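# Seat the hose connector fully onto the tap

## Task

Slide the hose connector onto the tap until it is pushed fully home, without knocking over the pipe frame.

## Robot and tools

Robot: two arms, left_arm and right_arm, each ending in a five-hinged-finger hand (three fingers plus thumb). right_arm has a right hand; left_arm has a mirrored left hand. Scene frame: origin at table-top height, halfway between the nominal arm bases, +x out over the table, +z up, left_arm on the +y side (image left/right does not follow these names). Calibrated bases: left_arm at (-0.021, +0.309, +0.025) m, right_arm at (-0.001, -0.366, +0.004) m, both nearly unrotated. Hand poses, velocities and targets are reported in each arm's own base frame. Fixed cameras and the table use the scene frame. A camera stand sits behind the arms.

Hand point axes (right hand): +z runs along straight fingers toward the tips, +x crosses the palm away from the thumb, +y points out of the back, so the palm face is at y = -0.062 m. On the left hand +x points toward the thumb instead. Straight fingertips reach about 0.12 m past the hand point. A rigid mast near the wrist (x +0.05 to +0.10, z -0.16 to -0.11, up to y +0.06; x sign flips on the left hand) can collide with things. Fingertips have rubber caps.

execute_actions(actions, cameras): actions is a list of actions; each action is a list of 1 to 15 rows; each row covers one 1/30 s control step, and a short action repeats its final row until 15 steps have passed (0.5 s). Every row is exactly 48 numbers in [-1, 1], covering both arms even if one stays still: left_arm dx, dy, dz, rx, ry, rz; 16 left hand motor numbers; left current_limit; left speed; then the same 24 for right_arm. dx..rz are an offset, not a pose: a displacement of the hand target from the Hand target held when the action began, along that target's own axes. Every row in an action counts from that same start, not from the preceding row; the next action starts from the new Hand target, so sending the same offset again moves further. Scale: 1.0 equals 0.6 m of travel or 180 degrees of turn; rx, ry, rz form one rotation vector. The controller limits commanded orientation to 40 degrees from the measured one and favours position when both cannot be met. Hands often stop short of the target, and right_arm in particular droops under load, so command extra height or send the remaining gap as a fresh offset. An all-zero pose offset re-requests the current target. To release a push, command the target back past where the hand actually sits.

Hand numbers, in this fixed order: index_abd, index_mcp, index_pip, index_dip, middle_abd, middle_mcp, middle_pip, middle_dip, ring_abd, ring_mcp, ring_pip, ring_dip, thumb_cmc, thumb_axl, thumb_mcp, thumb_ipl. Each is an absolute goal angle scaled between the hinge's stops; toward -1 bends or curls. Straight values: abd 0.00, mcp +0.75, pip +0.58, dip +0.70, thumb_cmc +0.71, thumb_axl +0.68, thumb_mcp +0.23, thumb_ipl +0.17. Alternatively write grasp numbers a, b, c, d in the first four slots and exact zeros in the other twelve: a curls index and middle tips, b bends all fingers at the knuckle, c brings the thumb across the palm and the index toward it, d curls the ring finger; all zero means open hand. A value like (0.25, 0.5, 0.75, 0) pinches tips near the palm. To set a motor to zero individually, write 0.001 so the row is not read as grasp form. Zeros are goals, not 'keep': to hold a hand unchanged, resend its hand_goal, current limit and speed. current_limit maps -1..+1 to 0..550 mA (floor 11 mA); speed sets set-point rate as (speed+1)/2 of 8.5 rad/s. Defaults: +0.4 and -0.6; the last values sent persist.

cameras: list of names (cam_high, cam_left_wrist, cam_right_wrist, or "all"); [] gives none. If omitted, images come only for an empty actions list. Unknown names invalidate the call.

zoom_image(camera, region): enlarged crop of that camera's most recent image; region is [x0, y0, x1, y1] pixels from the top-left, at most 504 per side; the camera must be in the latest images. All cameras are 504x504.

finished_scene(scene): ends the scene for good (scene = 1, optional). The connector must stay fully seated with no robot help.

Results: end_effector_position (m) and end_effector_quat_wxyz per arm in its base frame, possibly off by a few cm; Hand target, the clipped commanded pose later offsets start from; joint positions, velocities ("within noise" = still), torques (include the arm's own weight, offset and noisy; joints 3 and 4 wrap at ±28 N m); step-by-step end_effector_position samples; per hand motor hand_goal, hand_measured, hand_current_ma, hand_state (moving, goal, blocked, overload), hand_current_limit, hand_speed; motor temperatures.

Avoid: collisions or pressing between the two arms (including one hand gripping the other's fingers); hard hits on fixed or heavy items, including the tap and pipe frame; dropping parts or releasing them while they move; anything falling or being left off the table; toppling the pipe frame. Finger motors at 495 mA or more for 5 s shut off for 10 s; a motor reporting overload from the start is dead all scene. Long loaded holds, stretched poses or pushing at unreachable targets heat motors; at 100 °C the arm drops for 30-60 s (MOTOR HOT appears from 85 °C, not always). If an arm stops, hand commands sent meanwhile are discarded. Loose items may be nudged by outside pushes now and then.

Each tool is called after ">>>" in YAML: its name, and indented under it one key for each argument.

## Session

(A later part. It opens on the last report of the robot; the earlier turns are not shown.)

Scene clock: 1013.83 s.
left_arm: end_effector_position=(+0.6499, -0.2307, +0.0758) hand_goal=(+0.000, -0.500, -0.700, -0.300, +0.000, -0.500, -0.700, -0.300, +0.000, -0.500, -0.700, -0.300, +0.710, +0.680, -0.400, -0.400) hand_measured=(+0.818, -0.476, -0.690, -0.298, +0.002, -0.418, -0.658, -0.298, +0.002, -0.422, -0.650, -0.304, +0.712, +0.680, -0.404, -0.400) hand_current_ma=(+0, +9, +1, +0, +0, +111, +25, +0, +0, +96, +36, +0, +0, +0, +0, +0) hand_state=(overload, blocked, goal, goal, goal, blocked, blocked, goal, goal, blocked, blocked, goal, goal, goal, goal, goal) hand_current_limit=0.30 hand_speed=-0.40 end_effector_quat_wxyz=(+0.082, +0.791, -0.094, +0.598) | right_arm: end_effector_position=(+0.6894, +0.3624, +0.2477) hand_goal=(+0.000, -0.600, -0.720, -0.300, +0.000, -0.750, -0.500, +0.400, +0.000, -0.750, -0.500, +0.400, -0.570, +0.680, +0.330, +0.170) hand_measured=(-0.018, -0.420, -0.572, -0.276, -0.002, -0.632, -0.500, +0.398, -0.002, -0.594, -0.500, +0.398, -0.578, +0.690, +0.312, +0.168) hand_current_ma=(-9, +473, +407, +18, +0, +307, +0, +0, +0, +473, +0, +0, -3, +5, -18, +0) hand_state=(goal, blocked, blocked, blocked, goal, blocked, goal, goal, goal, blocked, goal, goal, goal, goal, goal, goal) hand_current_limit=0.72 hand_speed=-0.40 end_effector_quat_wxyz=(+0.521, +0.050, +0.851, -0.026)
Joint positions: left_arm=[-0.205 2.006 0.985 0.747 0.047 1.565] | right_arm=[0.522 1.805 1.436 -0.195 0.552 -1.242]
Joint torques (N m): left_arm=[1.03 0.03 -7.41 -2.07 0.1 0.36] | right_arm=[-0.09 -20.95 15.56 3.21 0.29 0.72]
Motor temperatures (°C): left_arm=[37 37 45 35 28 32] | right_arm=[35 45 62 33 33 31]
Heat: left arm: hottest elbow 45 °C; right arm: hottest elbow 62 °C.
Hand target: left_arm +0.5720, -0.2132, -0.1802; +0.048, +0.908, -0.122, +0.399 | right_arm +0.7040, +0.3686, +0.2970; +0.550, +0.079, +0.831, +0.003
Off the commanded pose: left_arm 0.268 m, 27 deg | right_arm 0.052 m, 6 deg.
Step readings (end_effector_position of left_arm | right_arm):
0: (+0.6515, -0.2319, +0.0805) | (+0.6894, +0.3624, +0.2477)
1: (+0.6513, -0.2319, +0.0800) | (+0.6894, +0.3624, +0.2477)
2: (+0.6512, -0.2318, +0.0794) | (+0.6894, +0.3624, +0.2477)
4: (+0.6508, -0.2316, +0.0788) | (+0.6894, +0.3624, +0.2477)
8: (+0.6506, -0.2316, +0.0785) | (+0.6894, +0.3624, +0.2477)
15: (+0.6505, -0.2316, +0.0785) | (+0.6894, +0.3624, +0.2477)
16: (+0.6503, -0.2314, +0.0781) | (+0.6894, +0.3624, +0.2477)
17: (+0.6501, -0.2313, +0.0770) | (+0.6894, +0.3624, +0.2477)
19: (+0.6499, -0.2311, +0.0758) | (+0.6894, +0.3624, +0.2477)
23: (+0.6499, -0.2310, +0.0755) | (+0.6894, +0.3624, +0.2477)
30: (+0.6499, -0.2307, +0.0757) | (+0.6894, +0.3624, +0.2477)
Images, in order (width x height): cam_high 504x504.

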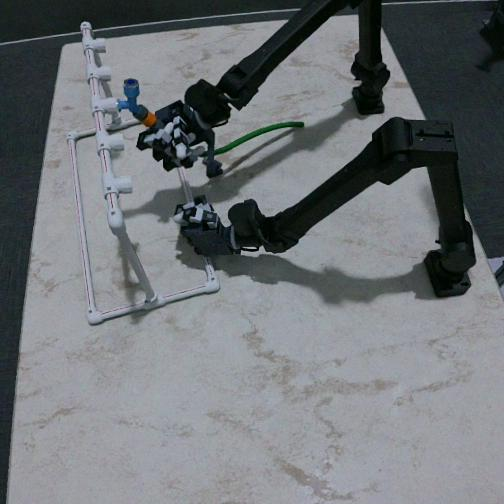

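>>> execute_actions:
  actions:
    - [[0,0,0,0,0,0, 0,-0.5,-0.7,-0.3, 0,-0.5,-0.7,-0.3, 0,-0.5,-0.7,-0.3, 0.71,0.68,-0.4,-0.4, 0.3,-0.4, 0.0003,0.0058,-0.0023,-0.0047,0.0064,0.0152, 0,-0.6,-0.72,-0.3, 0,-0.75,-0.5,0.4, 0,-0.75,-0.5,0.4, -0.57,0.68,0.33,0.17, 0.72,-0.4]]

Scene clock: 1016.33 s.
left_arm: end_effector_position=(+0.6499, -0.2308, +0.0758) hand_goal=(+0.000, -0.500, -0.700, -0.300, +0.000, -0.500, -0.700, -0.300, +0.000, -0.500, -0.700, -0.300, +0.710, +0.680, -0.400, -0.400) hand_measured=(+0.818, -0.476, -0.690, -0.298, +0.002, -0.418, -0.658, -0.298, +0.002, -0.422, -0.650, -0.304, +0.712, +0.680, -0.404, -0.400) hand_current_ma=(+0, +9, +1, +0, +0, +111, +25, +0, +0, +96, +36, +0, +0, +0, +0, +0) hand_state=(overload, blocked, goal, goal, goal, blocked, blocked, goal, goal, blocked, blocked, goal, goal, goal, goal, goal) hand_current_limit=0.30 hand_speed=-0.40 end_effector_quat_wxyz=(+0.082, +0.791, -0.094, +0.598) | right_arm: end_effector_position=(+0.6887, +0.3646, +0.2486) hand_goal=(+0.000, -0.600, -0.720, -0.300, +0.000, -0.750, -0.500, +0.400, +0.000, -0.750, -0.500, +0.400, -0.570, +0.680, +0.330, +0.170) hand_measured=(-0.020, -0.420, -0.572, -0.276, -0.004, -0.632, -0.500, +0.398, -0.002, -0.594, -0.500, +0.398, -0.578, +0.690, +0.312, +0.168) hand_current_ma=(-11, +473, +407, +18, -1, +307, +0, +0, +0, +473, +0, +0, -3, +5, -18, +0) hand_state=(blocked, blocked, blocked, blocked, goal, blocked, goal, goal, goal, blocked, goal, goal, goal, goal, goal, goal) hand_current_limit=0.72 hand_speed=-0.40 end_effector_quat_wxyz=(+0.517, +0.060, +0.854, -0.010)
Joint positions: left_arm=[-0.205 2.006 0.985 0.747 0.048 1.565] | right_arm=[0.522 1.805 1.436 -0.201 0.533 -1.205]
Joint torques (N m): left_arm=[1.08 0.03 -7.41 -2.07 0.1 0.37] | right_arm=[0.09 -20.84 15.92 2.71 0.27 0.92]
Motor temperatures (°C): left_arm=[37 37 44 35 28 32] | right_arm=[35 45 62 33 33 31]
Heat: left arm: hottest elbow 44 °C; right arm: hottest elbow 62 °C.
Hand target: left_arm +0.5720, -0.2132, -0.1802; +0.048, +0.908, -0.122, +0.399 | right_arm +0.7031, +0.3720, +0.2977; +0.542, +0.094, +0.835, +0.023
Off the commanded pose: left_arm 0.268 m, 27 deg | right_arm 0.052 m, 7 deg.
Step readings (end_effector_position of left_arm | right_arm):
0: (+0.6499, -0.2307, +0.0758) | (+0.6894, +0.3624, +0.2477)
1: (+0.6499, -0.2307, +0.0758) | (+0.6893, +0.3625, +0.2477)
2: (+0.6499, -0.2307, +0.0758) | (+0.6892, +0.3629, +0.2477)
4: (+0.6499, -0.2308, +0.0758) | (+0.6889, +0.3637, +0.2480)
8: (+0.6499, -0.2308, +0.0758) | (+0.6887, +0.3643, +0.2484)
15: (+0.6499, -0.2308, +0.0758) | (+0.6886, +0.3646, +0.2486)

>>> execute_actions:
  actions:
    - [[0,0,0,0,0,0, 0,-0.5,-0.7,-0.3, 0,-0.5,-0.7,-0.3, 0,-0.5,-0.7,-0.3, 0.71,0.68,-0.4,-0.4, 0.3,-0.4, -0.0845,0.015,-0.0235,-0.0096,-0.0257,0.016, 0,-0.6,-0.72,-0.3, 0,-0.75,-0.5,0.4, 0,-0.75,-0.5,0.4, -0.57,0.68,0.33,0.17, 0.72,-0.4]]
    - [[0,0,0,0,0,0, 0,-0.5,-0.7,-0.3, 0,-0.5,-0.7,-0.3, 0,-0.5,-0.7,-0.3, 0.71,0.68,-0.4,-0.4, 0.3,-0.4, -0.0856,0.02,-0.0162,-0.0096,-0.0257,0.016, 0,-0.6,-0.72,-0.3, 0,-0.75,-0.5,0.4, 0,-0.75,-0.5,0.4, -0.57,0.68,0.33,0.17, 0.72,-0.4]]

Scene clock: 1018.53 s.
left_arm: end_effector_position=(+0.6499, -0.2308, +0.0758) hand_goal=(+0.000, -0.500, -0.700, -0.300, +0.000, -0.500, -0.700, -0.300, +0.000, -0.500, -0.700, -0.300, +0.710, +0.680, -0.400, -0.400) hand_measured=(+0.818, -0.476, -0.690, -0.298, +0.002, -0.418, -0.658, -0.298, +0.002, -0.422, -0.650, -0.304, +0.712, +0.680, -0.404, -0.400) hand_current_ma=(+0, +9, +1, +0, +0, +111, +25, +0, +0, +96, +36, +0, +0, +0, +0, +0) hand_state=(overload, blocked, goal, goal, goal, blocked, blocked, goal, goal, blocked, blocked, goal, goal, goal, goal, goal) hand_current_limit=0.30 hand_speed=-0.40 end_effector_quat_wxyz=(+0.082, +0.791, -0.094, +0.598) | right_arm: end_effector_position=(+0.6894, +0.3651, +0.2512) hand_goal=(+0.000, -0.600, -0.720, -0.300, +0.000, -0.750, -0.500, +0.400, +0.000, -0.750, -0.500, +0.400, -0.570, +0.680, +0.330, +0.170) hand_measured=(-0.020, -0.420, -0.572, -0.276, -0.004, -0.632, -0.500, +0.398, -0.002, -0.594, -0.500, +0.398, -0.578, +0.690, +0.312, +0.168) hand_current_ma=(-11, +473, +407, +18, -1, +307, +0, +0, +0, +473, +0, +0, -3, +5, -18, +0) hand_state=(blocked, blocked, blocked, blocked, goal, blocked, goal, goal, goal, blocked, goal, goal, goal, goal, goal, goal) hand_current_limit=0.72 hand_speed=-0.40 end_effector_quat_wxyz=(+0.521, +0.061, +0.852, -0.007)
Joint positions: left_arm=[-0.205 2.006 0.985 0.747 0.048 1.565] | right_arm=[0.522 1.805 1.436 -0.192 0.533 -1.205]
Joint torques (N m): left_arm=[1.03 0.03 -7.42 -2.06 0.1 0.37] | right_arm=[-0.44 -27.22 19.75 6.02 0.24 0.87]
Motor temperatures (°C): left_arm=[37 36 44 35 28 32] | right_arm=[35 45 62 33 33 31]
Heat: left arm: hottest elbow 44 °C; right arm: hottest elbow 62 °C.
Hand target: left_arm +0.5720, -0.2132, -0.1802; +0.048, +0.908, -0.123, +0.399 | right_arm +0.7199, +0.3730, +0.4034; +0.609, +0.121, +0.781, +0.067
Off the commanded pose: left_arm 0.268 m, 27 deg | right_arm 0.155 m, 17 deg.
Step readings (end_effector_position of left_arm | right_arm):
0: (+0.6499, -0.2308, +0.0758) | (+0.6887, +0.3646, +0.2486)
1: (+0.6499, -0.2308, +0.0758) | (+0.6887, +0.3646, +0.2486)
2: (+0.6499, -0.2308, +0.0758) | (+0.6887, +0.3646, +0.2486)
4: (+0.6499, -0.2308, +0.0758) | (+0.6887, +0.3646, +0.2486)
8: (+0.6499, -0.2308, +0.0758) | (+0.6887, +0.3646, +0.2486)
15: (+0.6499, -0.2308, +0.0758) | (+0.6887, +0.3646, +0.2486)
16: (+0.6499, -0.2308, +0.0758) | (+0.6887, +0.3646, +0.2491)
17: (+0.6499, -0.2308, +0.0758) | (+0.6889, +0.3648, +0.2498)
19: (+0.6499, -0.2308, +0.0758) | (+0.6892, +0.3650, +0.2506)
23: (+0.6499, -0.2308, +0.0758) | (+0.6893, +0.3650, +0.2511)
30: (+0.6499, -0.2308, +0.0758) | (+0.6894, +0.3651, +0.2512)

>>> execute_actions:
  actions:
    - [[0,0,0,0,0,0, 0,-0.5,-0.7,-0.3, 0,-0.5,-0.7,-0.3, 0,-0.5,-0.7,-0.3, 0.71,0.68,-0.4,-0.4, 0.3,-0.4, -0.0859,0.0248,-0.0087,-0.0096,-0.0257,0.016, 0,-0.6,-0.72,-0.3, 0,-0.75,-0.5,0.4, 0,-0.75,-0.5,0.4, -0.57,0.68,0.33,0.17, 0.72,-0.4]]
    - [[0,0,0,0,0,0, 0,-0.5,-0.7,-0.3, 0,-0.5,-0.7,-0.3, 0,-0.5,-0.7,-0.3, 0.71,0.68,-0.4,-0.4, 0.3,-0.4, -0.0854,0.0294,-0.001,-0.0096,-0.0257,0.016, 0,-0.6,-0.72,-0.3, 0,-0.75,-0.5,0.4, 0,-0.75,-0.5,0.4, -0.57,0.68,0.33,0.17, 0.72,-0.4]]
  cameras: ["cam_high"]

>>> zoom_image:
  camera: "cam_high"
  region: [126, 92, 162, 128]

Scene clock: 1020.37 s.
left_arm: end_effector_position=(+0.6501, -0.2303, +0.0756) hand_goal=(+0.000, -0.500, -0.700, -0.300, +0.000, -0.500, -0.700, -0.300, +0.000, -0.500, -0.700, -0.300, +0.710, +0.680, -0.400, -0.400) hand_measured=(+0.818, -0.476, -0.690, -0.298, +0.002, -0.418, -0.658, -0.298, +0.002, -0.422, -0.650, -0.304, +0.712, +0.680, -0.404, -0.400) hand_current_ma=(+0, +9, +1, +0, +0, +111, +25, +0, +0, +96, +36, +0, +0, +0, +0, +0) hand_state=(overload, blocked, goal, goal, goal, blocked, blocked, goal, goal, blocked, blocked, goal, goal, goal, goal, goal) hand_current_limit=0.30 hand_speed=-0.40 end_effector_quat_wxyz=(+0.082, +0.792, -0.093, +0.598) | right_arm: end_effector_position=(+0.6915, +0.3661, +0.2573) hand_goal=(+0.000, -0.600, -0.720, -0.300, +0.000, -0.750, -0.500, +0.400, +0.000, -0.750, -0.500, +0.400, -0.570, +0.680, +0.330, +0.170) hand_measured=(-0.016, -0.420, -0.572, -0.276, -0.004, -0.632, -0.500, +0.398, -0.002, -0.594, -0.500, +0.398, -0.580, +0.690, +0.312, +0.168) hand_current_ma=(-8, +473, +407, +18, -1, +307, +0, +0, +0, +473, +0, +0, -4, +5, -18, +0) hand_state=(goal, blocked, blocked, blocked, goal, blocked, goal, goal, goal, blocked, goal, goal, goal, goal, goal, goal) hand_current_limit=0.72 hand_speed=-0.40 end_effector_quat_wxyz=(+0.530, +0.058, +0.846, -0.002)
Joint positions: left_arm=[-0.204 2.007 0.985 0.747 0.048 1.565] | right_arm=[0.519 1.804 1.436 -0.163 0.524 -1.219]
Joint torques (N m): left_arm=[1.03 0.03 -7.41 -2.06 0.1 0.38] | right_arm=[-0.79 -33.03 23.41 8.76 0.44 0.98]
Motor temperatures (°C): left_arm=[37 36 44 35 28 32] | right_arm=[35 45 63 33 33 31]
Heat: left arm: hottest elbow 44 °C; right arm: hottest elbow 63 °C.
Hand target: left_arm +0.5720, -0.2130, -0.1803; +0.047, +0.908, -0.122, +0.399 | right_arm +0.7365, +0.3742, +0.5103; +0.669, +0.147, +0.720, +0.111
Off the commanded pose: left_arm 0.268 m, 27 deg | right_arm 0.257 m, 27 deg.
Step readings (end_effector_position of left_arm | right_arm):
0: (+0.6499, -0.2308, +0.0758) | (+0.6894, +0.3651, +0.2512)
1: (+0.6499, -0.2308, +0.0758) | (+0.6894, +0.3651, +0.2514)
2: (+0.6499, -0.2308, +0.0758) | (+0.6896, +0.3652, +0.2524)
4: (+0.6500, -0.2305, +0.0758) | (+0.6899, +0.3654, +0.2533)
8: (+0.6500, -0.2305, +0.0758) | (+0.6901, +0.3655, +0.2538)
15: (+0.6500, -0.2305, +0.0758) | (+0.6901, +0.3655, +0.2540)
16: (+0.6500, -0.2305, +0.0758) | (+0.6902, +0.3656, +0.2541)
17: (+0.6500, -0.2305, +0.0758) | (+0.6905, +0.3655, +0.2548)
19: (+0.6500, -0.2305, +0.0756) | (+0.6910, +0.3657, +0.2560)
23: (+0.6500, -0.2305, +0.0756) | (+0.6915, +0.3658, +0.2570)
30: (+0.6501, -0.2303, +0.0756) | (+0.6915, +0.3661, +0.2573)
Images, in order (width x height): cam_high 504x504.

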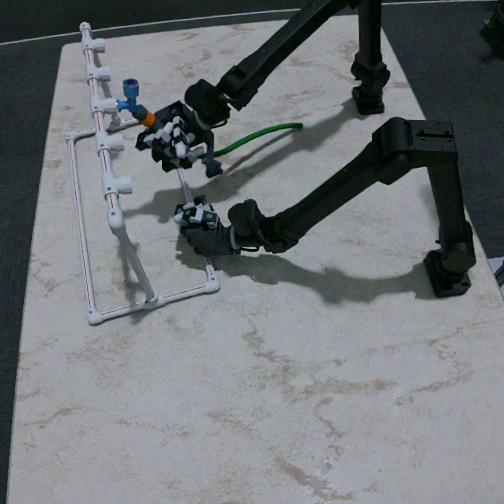

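Scaled by 14.000 from the camera's 504x504 image, which has a finer 720x720 frame.

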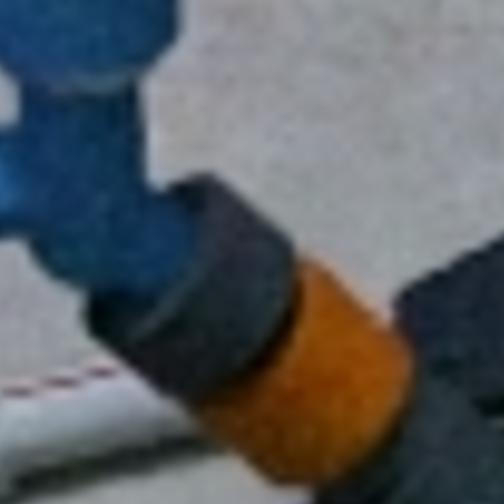

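>>> execute_actions:
  actions:
    - [[0,0,0,0,0,0, 0,-0.5,-0.7,-0.3, 0,-0.5,-0.7,-0.3, 0,-0.5,-0.7,-0.3, 0.71,0.68,-0.4,-0.4, 0.3,-0.4, -0.084,0.0337,0.0068,-0.0048,-0.0128,0.008, 0,-0.6,-0.72,-0.3, 0,-0.75,-0.5,0.4, 0,-0.75,-0.5,0.4, -0.57,0.68,0.33,0.17, 0.72,-0.4]]
  cameras: ["cam_high"]

>>> zoom_image:
  camera: "cam_high"
  region: [126, 92, 162, 128]

Scene clock: 1021.87 s.
left_arm: end_effector_position=(+0.6494, -0.2302, +0.0757) hand_goal=(+0.000, -0.500, -0.700, -0.300, +0.000, -0.500, -0.700, -0.300, +0.000, -0.500, -0.700, -0.300, +0.710, +0.680, -0.400, -0.400) hand_measured=(+0.818, -0.476, -0.690, -0.298, +0.002, -0.418, -0.658, -0.298, +0.002, -0.422, -0.650, -0.304, +0.712, +0.680, -0.404, -0.400) hand_current_ma=(+0, +9, +1, +0, +0, +111, +25, +0, +0, +96, +36, +0, +0, +0, +0, +0) hand_state=(overload, blocked, goal, goal, goal, blocked, blocked, goal, goal, blocked, blocked, goal, goal, goal, goal, goal) hand_current_limit=0.30 hand_speed=-0.40 end_effector_quat_wxyz=(+0.084, +0.792, -0.093, +0.598) | right_arm: end_effector_position=(+0.6921, +0.3653, +0.2635) hand_goal=(+0.000, -0.600, -0.720, -0.300, +0.000, -0.750, -0.500, +0.400, +0.000, -0.750, -0.500, +0.400, -0.570, +0.680, +0.330, +0.170) hand_measured=(-0.014, -0.420, -0.572, -0.276, -0.006, -0.638, -0.500, +0.398, -0.002, -0.594, -0.500, +0.398, -0.580, +0.690, +0.312, +0.168) hand_current_ma=(-6, +473, +407, +18, -2, +280, +0, +0, +0, +473, +0, +0, -4, +5, -16, +0) hand_state=(goal, blocked, blocked, blocked, goal, blocked, goal, goal, goal, blocked, goal, goal, goal, goal, goal, goal) hand_current_limit=0.72 hand_speed=-0.40 end_effector_quat_wxyz=(+0.533, +0.057, +0.844, +0.002)
Joint positions: left_arm=[-0.204 2.006 0.983 0.749 0.05 1.562] | right_arm=[0.515 1.799 1.439 -0.16 0.515 -1.225]
Joint torques (N m): left_arm=[1.03 0.09 -7.32 -2.1 0.06 0.41] | right_arm=[-0.97 -35.37 27.47 7.46 0.63 1.03]
Motor temperatures (°C): left_arm=[37 36 44 35 28 32] | right_arm=[35 45 63 33 33 31]
Heat: left arm: hottest elbow 44 °C; right arm: hottest elbow 63 °C.
Hand target: left_arm +0.5721, -0.2131, -0.1803; +0.048, +0.908, -0.122, +0.399 | right_arm +0.7449, +0.3748, +0.5641; +0.683, +0.153, +0.704, +0.122
Off the commanded pose: left_arm 0.268 m, 27 deg | right_arm 0.305 m, 30 deg.
Step readings (end_effector_position of left_arm | right_arm):
0: (+0.6501, -0.2303, +0.0756) | (+0.6915, +0.3661, +0.2573)
1: (+0.6501, -0.2303, +0.0756) | (+0.6915, +0.3662, +0.2573)
2: (+0.6501, -0.2303, +0.0756) | (+0.6916, +0.3661, +0.2573)
4: (+0.6501, -0.2303, +0.0756) | (+0.6916, +0.3661, +0.2572)
8: (+0.6493, -0.2304, +0.0752) | (+0.6921, +0.3654, +0.2636)
15: (+0.6494, -0.2302, +0.0757) | (+0.6921, +0.3653, +0.2635)
Images, in order (width x height): cam_high 504x504.

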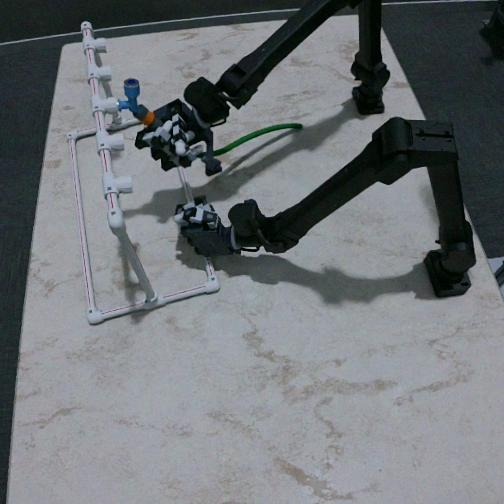

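Scaled by 14.000 from the camera's 504x504 image, which has a finer 720x720 frame.

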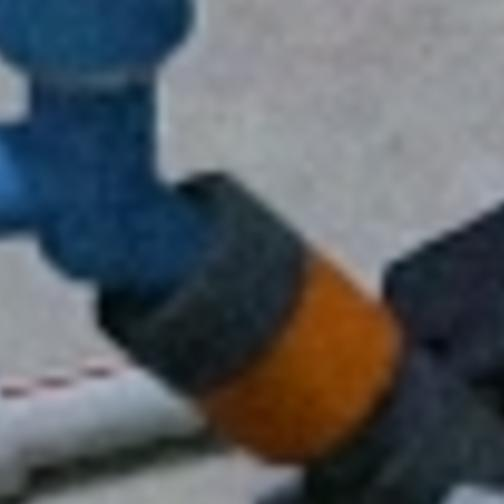

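>>> execute_actions:
  actions:
    - [[0,0,0,0,0,0, 0,-0.5,-0.7,-0.3, 0,-0.5,-0.7,-0.3, 0,-0.5,-0.7,-0.3, 0.71,0.68,-0.4,-0.4, 0.3,-0.4, 0.0829,-0.0357,-0.0107,0.0048,0.0128,-0.008, 0,-0.6,-0.72,-0.3, 0,-0.75,-0.5,0.4, 0,-0.75,-0.5,0.4, -0.57,0.68,0.33,0.17, 0.72,-0.4]]
    - [[0,0,0,0,0,0, 0,-0.5,-0.7,-0.3, 0,-0.5,-0.7,-0.3, 0,-0.5,-0.7,-0.3, 0.71,0.68,-0.4,-0.4, 0.3,-0.4, 0.084,-0.0337,-0.0068,0.0096,0.0257,-0.016, 0,-0.6,-0.72,-0.3, 0,-0.75,-0.5,0.4, 0,-0.75,-0.5,0.4, -0.57,0.68,0.33,0.17, 0.72,-0.4]]
  cameras: ["all"]

>>> zoom_image:
  camera: "cam_high"
  region: [126, 92, 162, 128]

>>> zoom_image:
  camera: "cam_high"
  region: [60, 10, 240, 330]

Scene clock: 1024.00 s.
left_arm: end_effector_position=(+0.6494, -0.2302, +0.0757) hand_goal=(+0.000, -0.500, -0.700, -0.300, +0.000, -0.500, -0.700, -0.300, +0.000, -0.500, -0.700, -0.300, +0.710, +0.680, -0.400, -0.400) hand_measured=(+0.818, -0.476, -0.690, -0.298, +0.002, -0.418, -0.658, -0.298, +0.002, -0.422, -0.650, -0.304, +0.712, +0.680, -0.404, -0.400) hand_current_ma=(+0, +9, +1, +0, +0, +111, +25, +0, +0, +96, +36, +0, +0, +0, +0, +0) hand_state=(overload, blocked, goal, goal, goal, blocked, blocked, goal, goal, blocked, blocked, goal, goal, goal, goal, goal) hand_current_limit=0.30 hand_speed=-0.40 end_effector_quat_wxyz=(+0.084, +0.792, -0.093, +0.598) | right_arm: end_effector_position=(+0.6923, +0.3653, +0.2626) hand_goal=(+0.000, -0.600, -0.720, -0.300, +0.000, -0.750, -0.500, +0.400, +0.000, -0.750, -0.500, +0.400, -0.570, +0.680, +0.330, +0.170) hand_measured=(-0.014, -0.420, -0.572, -0.276, -0.006, -0.638, -0.500, +0.398, -0.002, -0.594, -0.500, +0.398, -0.580, +0.690, +0.312, +0.168) hand_current_ma=(-6, +473, +407, +18, -2, +280, +0, +0, +0, +473, +0, +0, -4, +5, -16, +0) hand_state=(goal, blocked, blocked, blocked, goal, blocked, goal, goal, goal, blocked, goal, goal, goal, goal, goal, goal) hand_current_limit=0.72 hand_speed=-0.40 end_effector_quat_wxyz=(+0.532, +0.057, +0.845, +0.002)
Joint positions: left_arm=[-0.204 2.006 0.983 0.749 0.05 1.562] | right_arm=[0.515 1.8 1.439 -0.16 0.515 -1.225]
Joint torques (N m): left_arm=[1.03 0.09 -7.31 -2.1 0.06 0.41] | right_arm=[-0.38 -29.16 21.98 6.6 0.82 1.08]
Motor temperatures (°C): left_arm=[37 36 44 35 28 32] | right_arm=[35 45 65 33 33 31]
Heat: left arm: hottest elbow 44 °C; right arm: hottest elbow 65 °C.
Hand target: left_arm +0.5721, -0.2131, -0.1803; +0.048, +0.908, -0.122, +0.399 | right_arm +0.7281, +0.3738, +0.4561; +0.639, +0.134, +0.752, +0.089
Off the commanded pose: left_arm 0.268 m, 27 deg | right_arm 0.197 m, 21 deg.
Step readings (end_effector_position of left_arm | right_arm):
0: (+0.6494, -0.2302, +0.0757) | (+0.6921, +0.3653, +0.2635)
1: (+0.6494, -0.2302, +0.0757) | (+0.6921, +0.3653, +0.2635)
2: (+0.6494, -0.2302, +0.0757) | (+0.6921, +0.3653, +0.2635)
4: (+0.6494, -0.2302, +0.0757) | (+0.6921, +0.3653, +0.2635)
8: (+0.6494, -0.2302, +0.0757) | (+0.6921, +0.3653, +0.2635)
15: (+0.6494, -0.2302, +0.0757) | (+0.6921, +0.3653, +0.2635)
16: (+0.6494, -0.2302, +0.0757) | (+0.6921, +0.3653, +0.2635)
17: (+0.6494, -0.2302, +0.0757) | (+0.6921, +0.3653, +0.2635)
19: (+0.6494, -0.2302, +0.0757) | (+0.6922, +0.3653, +0.2632)
23: (+0.6494, -0.2302, +0.0757) | (+0.6922, +0.3653, +0.2629)
30: (+0.6494, -0.2302, +0.0757) | (+0.6923, +0.3653, +0.2626)

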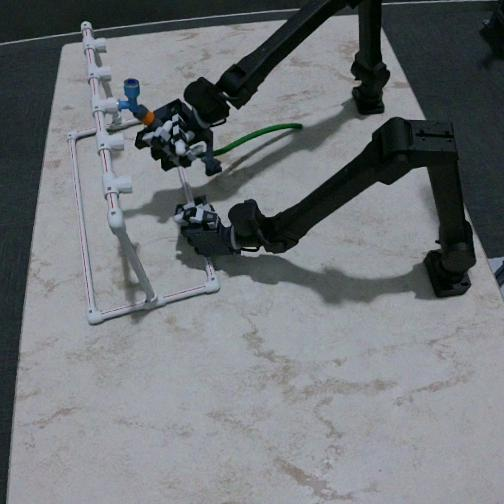

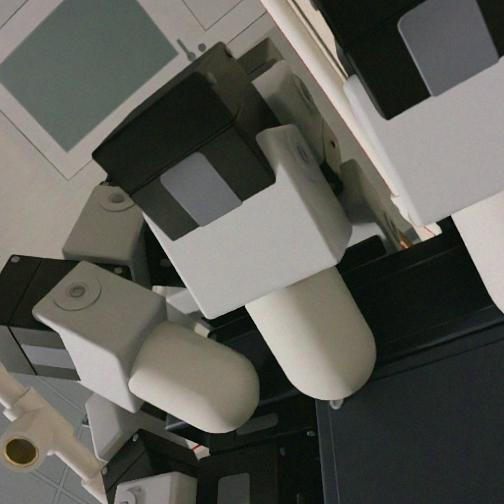

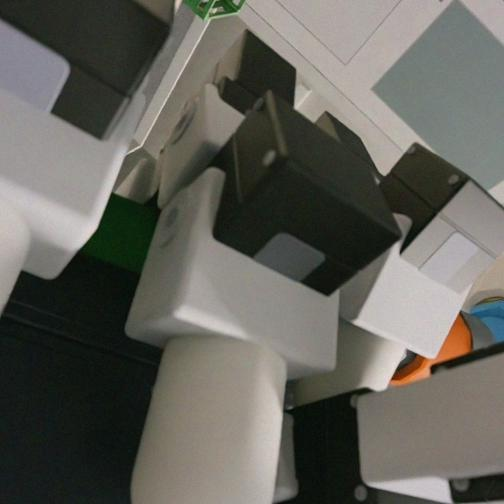

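Scaled by 14.000 from the camera's 504x504 image, which has a finer 720x720 frame.

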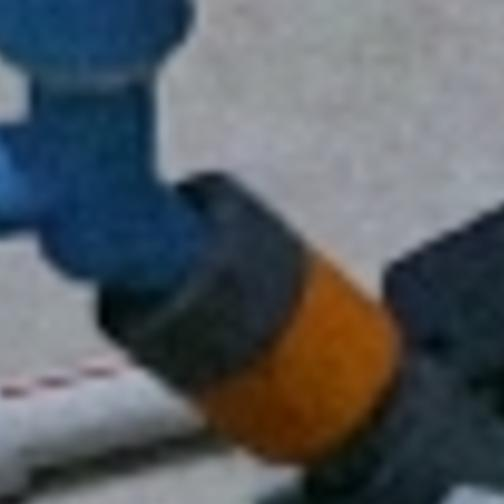

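Scaled by 1.575 from the camera's 504x504 image, which has a finer 720x720 frame.

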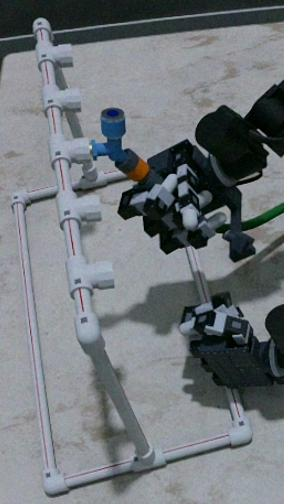

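>>> execute_actions:
  actions:
    - [[0,0,0,0,0,0, 0,-0.5,-0.7,-0.3, 0,-0.5,-0.7,-0.3, 0,-0.5,-0.7,-0.3, 0.71,0.68,-0.4,-0.4, 0.3,-0.4, 0.0854,-0.0294,0.001,0.0096,0.0257,-0.016, 0,-0.6,-0.72,-0.3, 0,-0.75,-0.5,0.4, 0,-0.75,-0.5,0.4, -0.57,0.68,0.33,0.17, 0.72,-0.4]]
    - [[0,0,0,0,0,0, 0,-0.5,-0.7,-0.3, 0,-0.5,-0.7,-0.3, 0,-0.5,-0.7,-0.3, 0.71,0.68,-0.4,-0.4, 0.3,-0.4, 0.0859,-0.0248,0.0087,0.0096,0.0257,-0.016, 0,-0.6,-0.72,-0.3, 0,-0.75,-0.5,0.4, 0,-0.75,-0.5,0.4, -0.57,0.68,0.33,0.17, 0.72,-0.4]]
  cameras: ["cam_high"]

>>> zoom_image:
  camera: "cam_high"
  region: [126, 92, 162, 128]

Scene clock: 1025.73 s.
left_arm: end_effector_position=(+0.6494, -0.2302, +0.0757) hand_goal=(+0.000, -0.500, -0.700, -0.300, +0.000, -0.500, -0.700, -0.300, +0.000, -0.500, -0.700, -0.300, +0.710, +0.680, -0.400, -0.400) hand_measured=(+0.818, -0.476, -0.690, -0.298, +0.002, -0.418, -0.658, -0.298, +0.002, -0.422, -0.650, -0.304, +0.712, +0.680, -0.404, -0.400) hand_current_ma=(+0, +9, +1, +0, +0, +111, +25, +0, +0, +96, +36, +0, +0, +0, +0, +0) hand_state=(overload, blocked, goal, goal, goal, blocked, blocked, goal, goal, blocked, blocked, goal, goal, goal, goal, goal) hand_current_limit=0.30 hand_speed=-0.40 end_effector_quat_wxyz=(+0.084, +0.792, -0.093, +0.598) | right_arm: end_effector_position=(+0.6914, +0.3647, +0.2579) hand_goal=(+0.000, -0.600, -0.720, -0.300, +0.000, -0.750, -0.500, +0.400, +0.000, -0.750, -0.500, +0.400, -0.570, +0.680, +0.330, +0.170) hand_measured=(-0.016, -0.420, -0.572, -0.276, -0.008, -0.638, -0.500, +0.398, -0.002, -0.594, -0.500, +0.398, -0.580, +0.690, +0.312, +0.168) hand_current_ma=(-8, +473, +407, +18, -2, +280, +0, +0, +0, +473, +0, +0, -4, +5, -16, +0) hand_state=(goal, blocked, blocked, blocked, goal, blocked, goal, goal, goal, blocked, goal, goal, goal, goal, goal, goal) hand_current_limit=0.72 hand_speed=-0.40 end_effector_quat_wxyz=(+0.527, +0.058, +0.848, -0.002)
Joint positions: left_arm=[-0.204 2.006 0.983 0.749 0.05 1.562] | right_arm=[0.517 1.802 1.439 -0.175 0.52 -1.217]
Joint torques (N m): left_arm=[1.03 0.03 -7.32 -2.11 0.06 0.41] | right_arm=[0.32 -23.53 18.02 3.54 0.76 1.02]
Motor temperatures (°C): left_arm=[37 36 43 35 28 32] | right_arm=[35 45 65 33 33 31]
Heat: left arm: hottest elbow 43 °C; right arm: hottest elbow 65 °C.
Hand target: left_arm +0.5721, -0.2131, -0.1803; +0.048, +0.908, -0.122, +0.399 | right_arm +0.7112, +0.3726, +0.3496; +0.576, +0.108, +0.809, +0.045
Off the commanded pose: left_arm 0.268 m, 27 deg | right_arm 0.094 m, 11 deg.
Step readings (end_effector_position of left_arm | right_arm):
0: (+0.6494, -0.2302, +0.0757) | (+0.6923, +0.3653, +0.2626)
1: (+0.6494, -0.2302, +0.0757) | (+0.6923, +0.3653, +0.2626)
2: (+0.6494, -0.2302, +0.0757) | (+0.6924, +0.3653, +0.2620)
4: (+0.6494, -0.2302, +0.0757) | (+0.6926, +0.3649, +0.2613)
8: (+0.6494, -0.2302, +0.0757) | (+0.6923, +0.3650, +0.2606)
15: (+0.6494, -0.2302, +0.0757) | (+0.6923, +0.3650, +0.2605)
16: (+0.6494, -0.2302, +0.0757) | (+0.6923, +0.3650, +0.2601)
17: (+0.6494, -0.2302, +0.0757) | (+0.6921, +0.3648, +0.2594)
19: (+0.6494, -0.2302, +0.0757) | (+0.6918, +0.3647, +0.2586)
23: (+0.6494, -0.2302, +0.0757) | (+0.6915, +0.3646, +0.2580)
30: (+0.6494, -0.2302, +0.0757) | (+0.6914, +0.3648, +0.2580)
Images, in order (width x height): cam_high 504x504.

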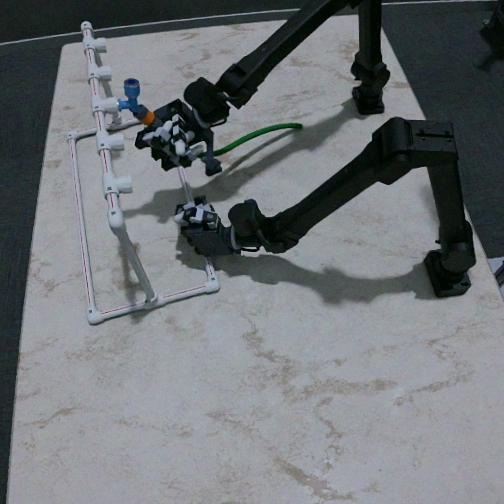

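Scaled by 14.000 from the camera's 504x504 image, which has a finer 720x720 frame.

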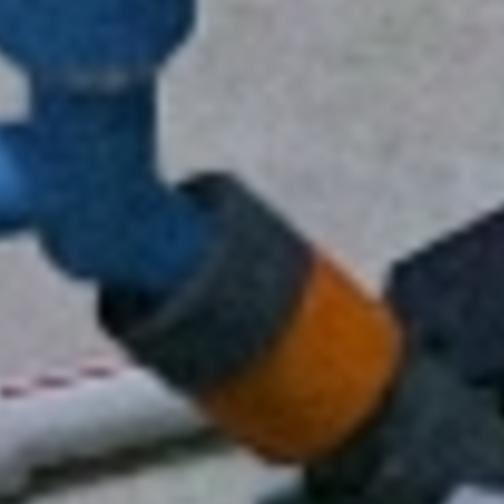

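>>> execute_actions:
  actions:
    - [[0,0,0,0,0,0, 0,-0.5,-0.7,-0.3, 0,-0.5,-0.7,-0.3, 0,-0.5,-0.7,-0.3, 0.71,0.68,-0.4,-0.4, 0.3,-0.4, 0.06,-0.014,0.0113,0.0067,0.018,-0.0112, 0,-0.6,-0.72,-0.3, 0,-0.75,-0.5,0.4, 0,-0.75,-0.5,0.4, -0.57,0.68,0.33,0.17, 0.72,-0.4]]
  cameras: ["all"]

>>> zoom_image:
  camera: "cam_high"
  region: [126, 92, 162, 128]

>>> zoom_image:
  camera: "cam_high"
  region: [120, 90, 230, 200]

>>> zoom_image:
  camera: "cam_right_wrist"
  region: [384, 264, 504, 400]

Scene clock: 1026.97 s.
left_arm: end_effector_position=(+0.6494, -0.2302, +0.0757) hand_goal=(+0.000, -0.500, -0.700, -0.300, +0.000, -0.500, -0.700, -0.300, +0.000, -0.500, -0.700, -0.300, +0.710, +0.680, -0.400, -0.400) hand_measured=(+0.818, -0.476, -0.690, -0.298, +0.002, -0.418, -0.658, -0.298, +0.002, -0.422, -0.650, -0.304, +0.712, +0.680, -0.404, -0.400) hand_current_ma=(+0, +9, +1, +0, +0, +111, +25, +0, +0, +96, +36, +0, +0, +0, +0, +0) hand_state=(overload, blocked, goal, goal, goal, blocked, blocked, goal, goal, blocked, blocked, goal, goal, goal, goal, goal) hand_current_limit=0.30 hand_speed=-0.40 end_effector_quat_wxyz=(+0.084, +0.792, -0.093, +0.598) | right_arm: end_effector_position=(+0.6906, +0.3645, +0.2559) hand_goal=(+0.000, -0.600, -0.720, -0.300, +0.000, -0.750, -0.500, +0.400, +0.000, -0.750, -0.500, +0.400, -0.570, +0.680, +0.330, +0.170) hand_measured=(-0.020, -0.420, -0.572, -0.276, -0.008, -0.638, -0.500, +0.398, -0.002, -0.594, -0.500, +0.398, -0.580, +0.690, +0.312, +0.168) hand_current_ma=(-10, +473, +407, +18, -2, +280, +0, +0, +0, +473, +0, +0, -4, +5, -16, +0) hand_state=(goal, blocked, blocked, blocked, goal, blocked, goal, goal, goal, blocked, goal, goal, goal, goal, goal, goal) hand_current_limit=0.72 hand_speed=-0.40 end_effector_quat_wxyz=(+0.524, +0.061, +0.850, -0.003)
Joint positions: left_arm=[-0.204 2.006 0.983 0.749 0.05 1.562] | right_arm=[0.519 1.802 1.439 -0.185 0.525 -1.207]
Joint torques (N m): left_arm=[1.03 0.03 -7.32 -2.11 0.05 0.41] | right_arm=[0.38 -21.19 16.49 2.7 0.64 0.93]
Motor temperatures (°C): left_arm=[37 36 43 35 28 32] | right_arm=[35 45 65 33 33 31]
Heat: left arm: hottest elbow 43 °C; right arm: hottest elbow 65 °C.
Hand target: left_arm +0.5721, -0.2130, -0.1803; +0.047, +0.908, -0.122, +0.399 | right_arm +0.7055, +0.3721, +0.3123; +0.553, +0.099, +0.827, +0.029
Off the commanded pose: left_arm 0.268 m, 27 deg | right_arm 0.059 m, 7 deg.
Step readings (end_effector_position of left_arm | right_arm):
0: (+0.6494, -0.2302, +0.0757) | (+0.6914, +0.3647, +0.2579)
1: (+0.6494, -0.2302, +0.0757) | (+0.6914, +0.3647, +0.2578)
2: (+0.6494, -0.2302, +0.0757) | (+0.6912, +0.3648, +0.2571)
4: (+0.6494, -0.2302, +0.0757) | (+0.6909, +0.3646, +0.2564)
8: (+0.6494, -0.2302, +0.0757) | (+0.6907, +0.3645, +0.2561)
15: (+0.6494, -0.2302, +0.0757) | (+0.6906, +0.3646, +0.2560)

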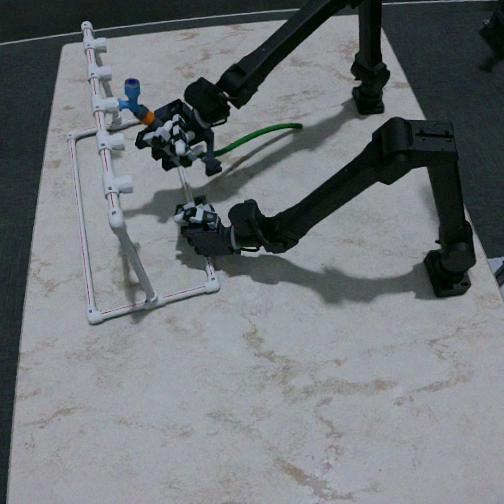

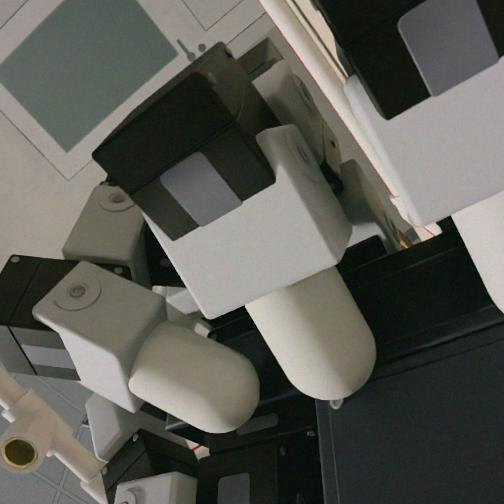

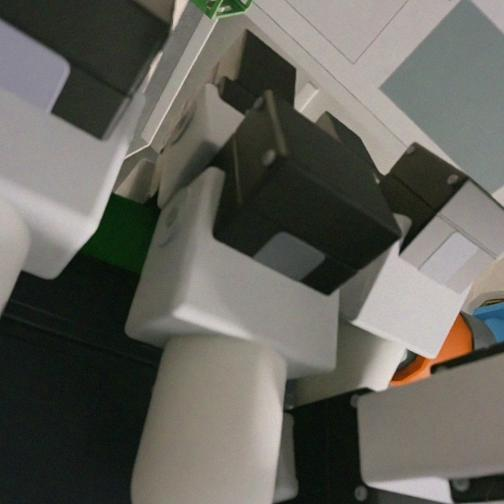

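Scaled by 14.000 from the camera's 504x504 image, which has a finer 720x720 frame.

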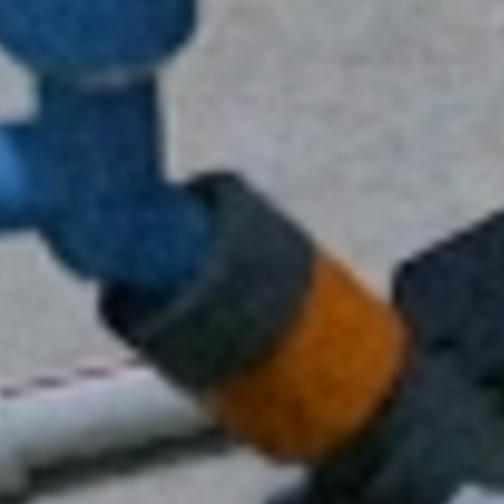

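Scaled by 4.582 from the camera's 504x504 image, which has a finer 720x720 frame.

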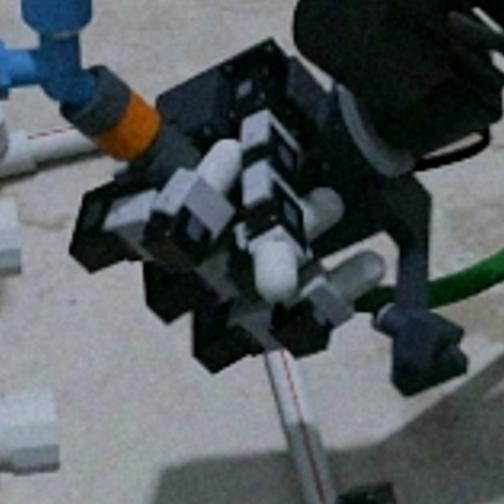

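Scaled by 3.706 from the camera's 504x504 image, which has a finer 720x720 frame.

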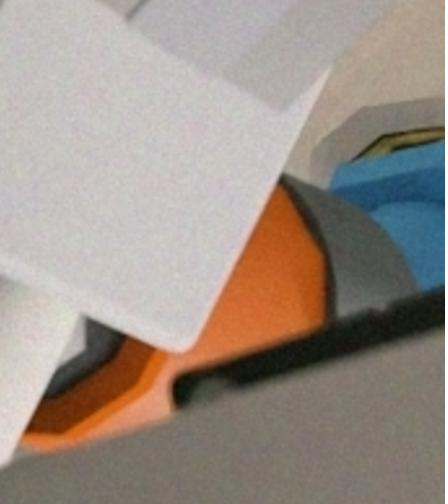

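>>> zoom_image:
  camera: "cam_right_wrist"
  region: [454, 300, 504, 350]

>>> zoom_image:
  camera: "cam_high"
  region: [136, 104, 158, 126]

Scaled by 10.080 from the camera's 504x504 image, which has a finer 720x720 frame.

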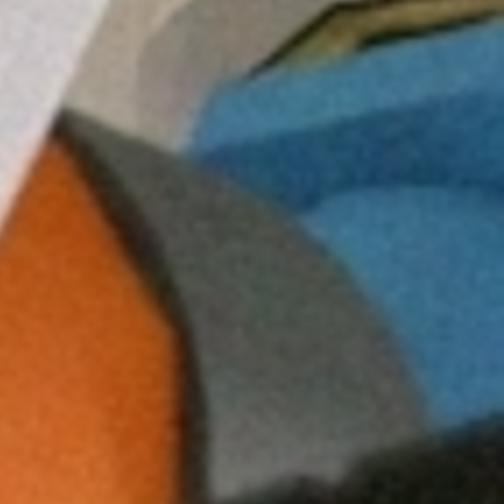

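Scaled by 22.909 from the camera's 504x504 image, which has a finer 720x720 frame.

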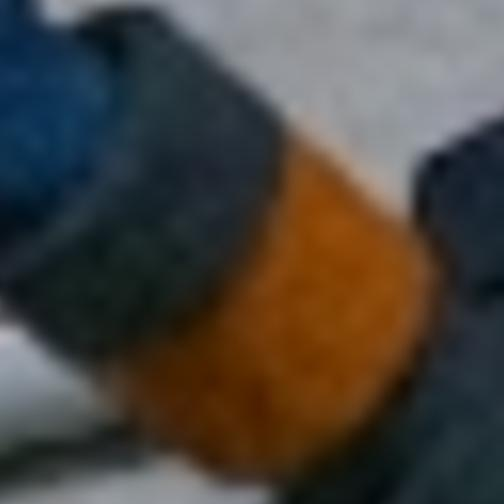

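>>> execute_actions:
  actions:
    - [[0.0977,0,-0.0417,0,0.0341,-0.0006, 0,-0.5,-0.7,-0.3, 0,-0.5,-0.7,-0.3, 0,-0.5,-0.7,-0.3, 0.71,0.68,-0.4,-0.4, 0.3,-0.4, 0,0,0,0,0,0, 0,-0.6,-0.72,-0.3, 0,-0.75,-0.5,0.4, 0,-0.75,-0.5,0.4, -0.57,0.68,0.33,0.17, 0.72,-0.4]]
    - [[0.1016,0,-0.031,0,0.0341,-0.0006, 0,-0.5,-0.7,-0.3, 0,-0.5,-0.7,-0.3, 0,-0.5,-0.7,-0.3, 0.71,0.68,-0.4,-0.4, 0.3,-0.4, 0,0,0,0,0,0, 0,-0.6,-0.72,-0.3, 0,-0.75,-0.5,0.4, 0,-0.75,-0.5,0.4, -0.57,0.68,0.33,0.17, 0.72,-0.4]]
    - [[0.1043,0,-0.02,0,0.0341,-0.0006, 0,-0.5,-0.7,-0.3, 0,-0.5,-0.7,-0.3, 0,-0.5,-0.7,-0.3, 0.71,0.68,-0.4,-0.4, 0.3,-0.4, 0,0,0,0,0,0, 0,-0.6,-0.72,-0.3, 0,-0.75,-0.5,0.4, 0,-0.75,-0.5,0.4, -0.57,0.68,0.33,0.17, 0.72,-0.4]]
    - [[0.1058,0,-0.0087,0,0.0341,-0.0006, 0,-0.5,-0.7,-0.3, 0,-0.5,-0.7,-0.3, 0,-0.5,-0.7,-0.3, 0.71,0.68,-0.4,-0.4, 0.3,-0.4, 0,0,0,0,0,0, 0,-0.6,-0.72,-0.3, 0,-0.75,-0.5,0.4, 0,-0.75,-0.5,0.4, -0.57,0.68,0.33,0.17, 0.72,-0.4]]
    - [[0.1061,0,0.0027,0,0.0341,-0.0006, 0,-0.5,-0.7,-0.3, 0,-0.5,-0.7,-0.3, 0,-0.5,-0.7,-0.3, 0.71,0.68,-0.4,-0.4, 0.3,-0.4, 0,0,0,0,0,0, 0,-0.6,-0.72,-0.3, 0,-0.75,-0.5,0.4, 0,-0.75,-0.5,0.4, -0.57,0.68,0.33,0.17, 0.72,-0.4]]
  cameras: ["cam_high"]

>>> zoom_image:
  camera: "cam_high"
  region: [126, 92, 162, 128]

Scene clock: 1031.93 s.
left_arm: end_effector_position=(+0.6589, -0.2333, +0.0900) hand_goal=(+0.000, -0.500, -0.700, -0.300, +0.000, -0.500, -0.700, -0.300, +0.000, -0.500, -0.700, -0.300, +0.710, +0.680, -0.400, -0.400) hand_measured=(+0.818, -0.476, -0.690, -0.298, +0.002, -0.418, -0.658, -0.298, +0.002, -0.422, -0.650, -0.304, +0.712, +0.680, -0.404, -0.400) hand_current_ma=(+0, +9, +1, +0, +0, +111, +25, +0, +0, +96, +36, +0, +0, +0, +0, +0) hand_state=(overload, blocked, goal, goal, goal, blocked, blocked, goal, goal, blocked, blocked, goal, goal, goal, goal, goal) hand_current_limit=0.30 hand_speed=-0.40 end_effector_quat_wxyz=(+0.080, +0.788, -0.095, +0.603) | right_arm: end_effector_position=(+0.6905, +0.3647, +0.2560) hand_goal=(+0.000, -0.600, -0.720, -0.300, +0.000, -0.750, -0.500, +0.400, +0.000, -0.750, -0.500, +0.400, -0.570, +0.680, +0.330, +0.170) hand_measured=(-0.020, -0.420, -0.572, -0.276, -0.008, -0.638, -0.500, +0.398, -0.002, -0.594, -0.500, +0.398, -0.580, +0.690, +0.312, +0.168) hand_current_ma=(-10, +473, +407, +18, -2, +280, +0, +0, +0, +473, +0, +0, -4, +5, -16, +0) hand_state=(goal, blocked, blocked, blocked, goal, blocked, goal, goal, goal, blocked, goal, goal, goal, goal, goal, goal) hand_current_limit=0.72 hand_speed=-0.40 end_effector_quat_wxyz=(+0.524, +0.063, +0.850, -0.002)
Joint positions: left_arm=[-0.207 1.991 1.012 0.715 0.043 1.57] | right_arm=[0.519 1.802 1.439 -0.186 0.526 -1.204]
Joint torques (N m): left_arm=[0.09 -19.9 10.26 1.59 -0.11 -0.1] | right_arm=[0.38 -21.36 16.49 2.76 0.59 0.91]
Motor temperatures (°C): left_arm=[37 36 43 35 28 32] | right_arm=[34 45 65 33 33 31]
Heat: left arm: hottest elbow 43 °C; right arm: hottest elbow 65 °C.
Hand target: left_arm +0.6743, -0.2430, +0.1199; +0.080, +0.770, -0.101, +0.625 | right_arm +0.7053, +0.3724, +0.3124; +0.553, +0.098, +0.827, +0.030
Off the commanded pose: left_arm 0.035 m, 3 deg | right_arm 0.059 m, 7 deg.
Step readings (end_effector_position of left_arm | right_arm):
0: (+0.6494, -0.2302, +0.0757) | (+0.6906, +0.3645, +0.2559)
1: (+0.6494, -0.2302, +0.0757) | (+0.6906, +0.3645, +0.2559)
2: (+0.6494, -0.2302, +0.0761) | (+0.6907, +0.3645, +0.2560)
4: (+0.6495, -0.2302, +0.0766) | (+0.6907, +0.3645, +0.2560)
8: (+0.6496, -0.2302, +0.0770) | (+0.6907, +0.3645, +0.2560)
15: (+0.6496, -0.2302, +0.0771) | (+0.6907, +0.3645, +0.2560)
16: (+0.6496, -0.2303, +0.0773) | (+0.6907, +0.3645, +0.2560)
17: (+0.6498, -0.2303, +0.0797) | (+0.6907, +0.3645, +0.2560)
19: (+0.6499, -0.2303, +0.0803) | (+0.6905, +0.3647, +0.2559)
23: (+0.6499, -0.2303, +0.0806) | (+0.6906, +0.3647, +0.2560)
30: (+0.6499, -0.2303, +0.0806) | (+0.6906, +0.3647, +0.2560)
31: (+0.6499, -0.2303, +0.0808) | (+0.6906, +0.3647, +0.2560)
32: (+0.6500, -0.2303, +0.0816) | (+0.6906, +0.3647, +0.2560)
34: (+0.6512, -0.2306, +0.0833) | (+0.6906, +0.3646, +0.2559)
38: (+0.6532, -0.2309, +0.0860) | (+0.6905, +0.3648, +0.2560)
45: (+0.6532, -0.2309, +0.0860) | (+0.6905, +0.3648, +0.2560)
46: (+0.6535, -0.2309, +0.0865) | (+0.6905, +0.3648, +0.2560)
47: (+0.6538, -0.2309, +0.0869) | (+0.6905, +0.3648, +0.2560)
49: (+0.6547, -0.2312, +0.0887) | (+0.6905, +0.3648, +0.2560)
53: (+0.6553, -0.2314, +0.0888) | (+0.6905, +0.3648, +0.2560)
60: (+0.6554, -0.2317, +0.0888) | (+0.6905, +0.3648, +0.2560)
61: (+0.6557, -0.2317, +0.0893) | (+0.6905, +0.3648, +0.2560)
62: (+0.6560, -0.2317, +0.0899) | (+0.6905, +0.3648, +0.2560)
64: (+0.6569, -0.2322, +0.0903) | (+0.6905, +0.3647, +0.2560)
68: (+0.6584, -0.2329, +0.0901) | (+0.6905, +0.3647, +0.2560)
75: (+0.6588, -0.2333, +0.0900) | (+0.6905, +0.3647, +0.2560)
Images, in order (width x height): cam_high 504x504.

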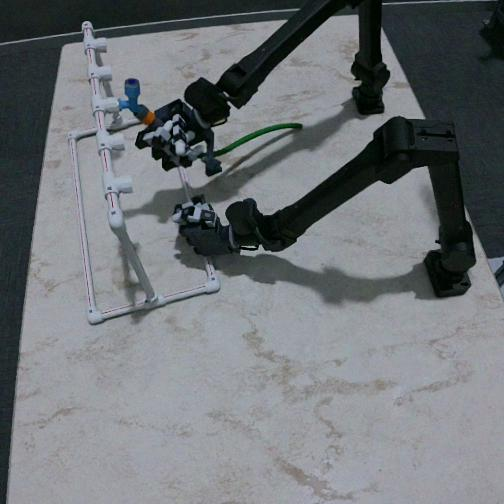

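Scaled by 14.000 from the camera's 504x504 image, which has a finer 720x720 frame.

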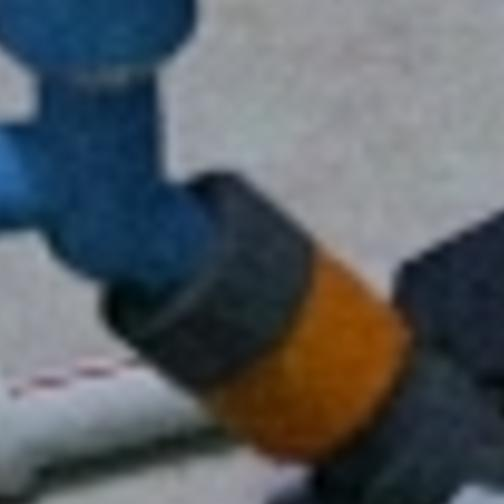

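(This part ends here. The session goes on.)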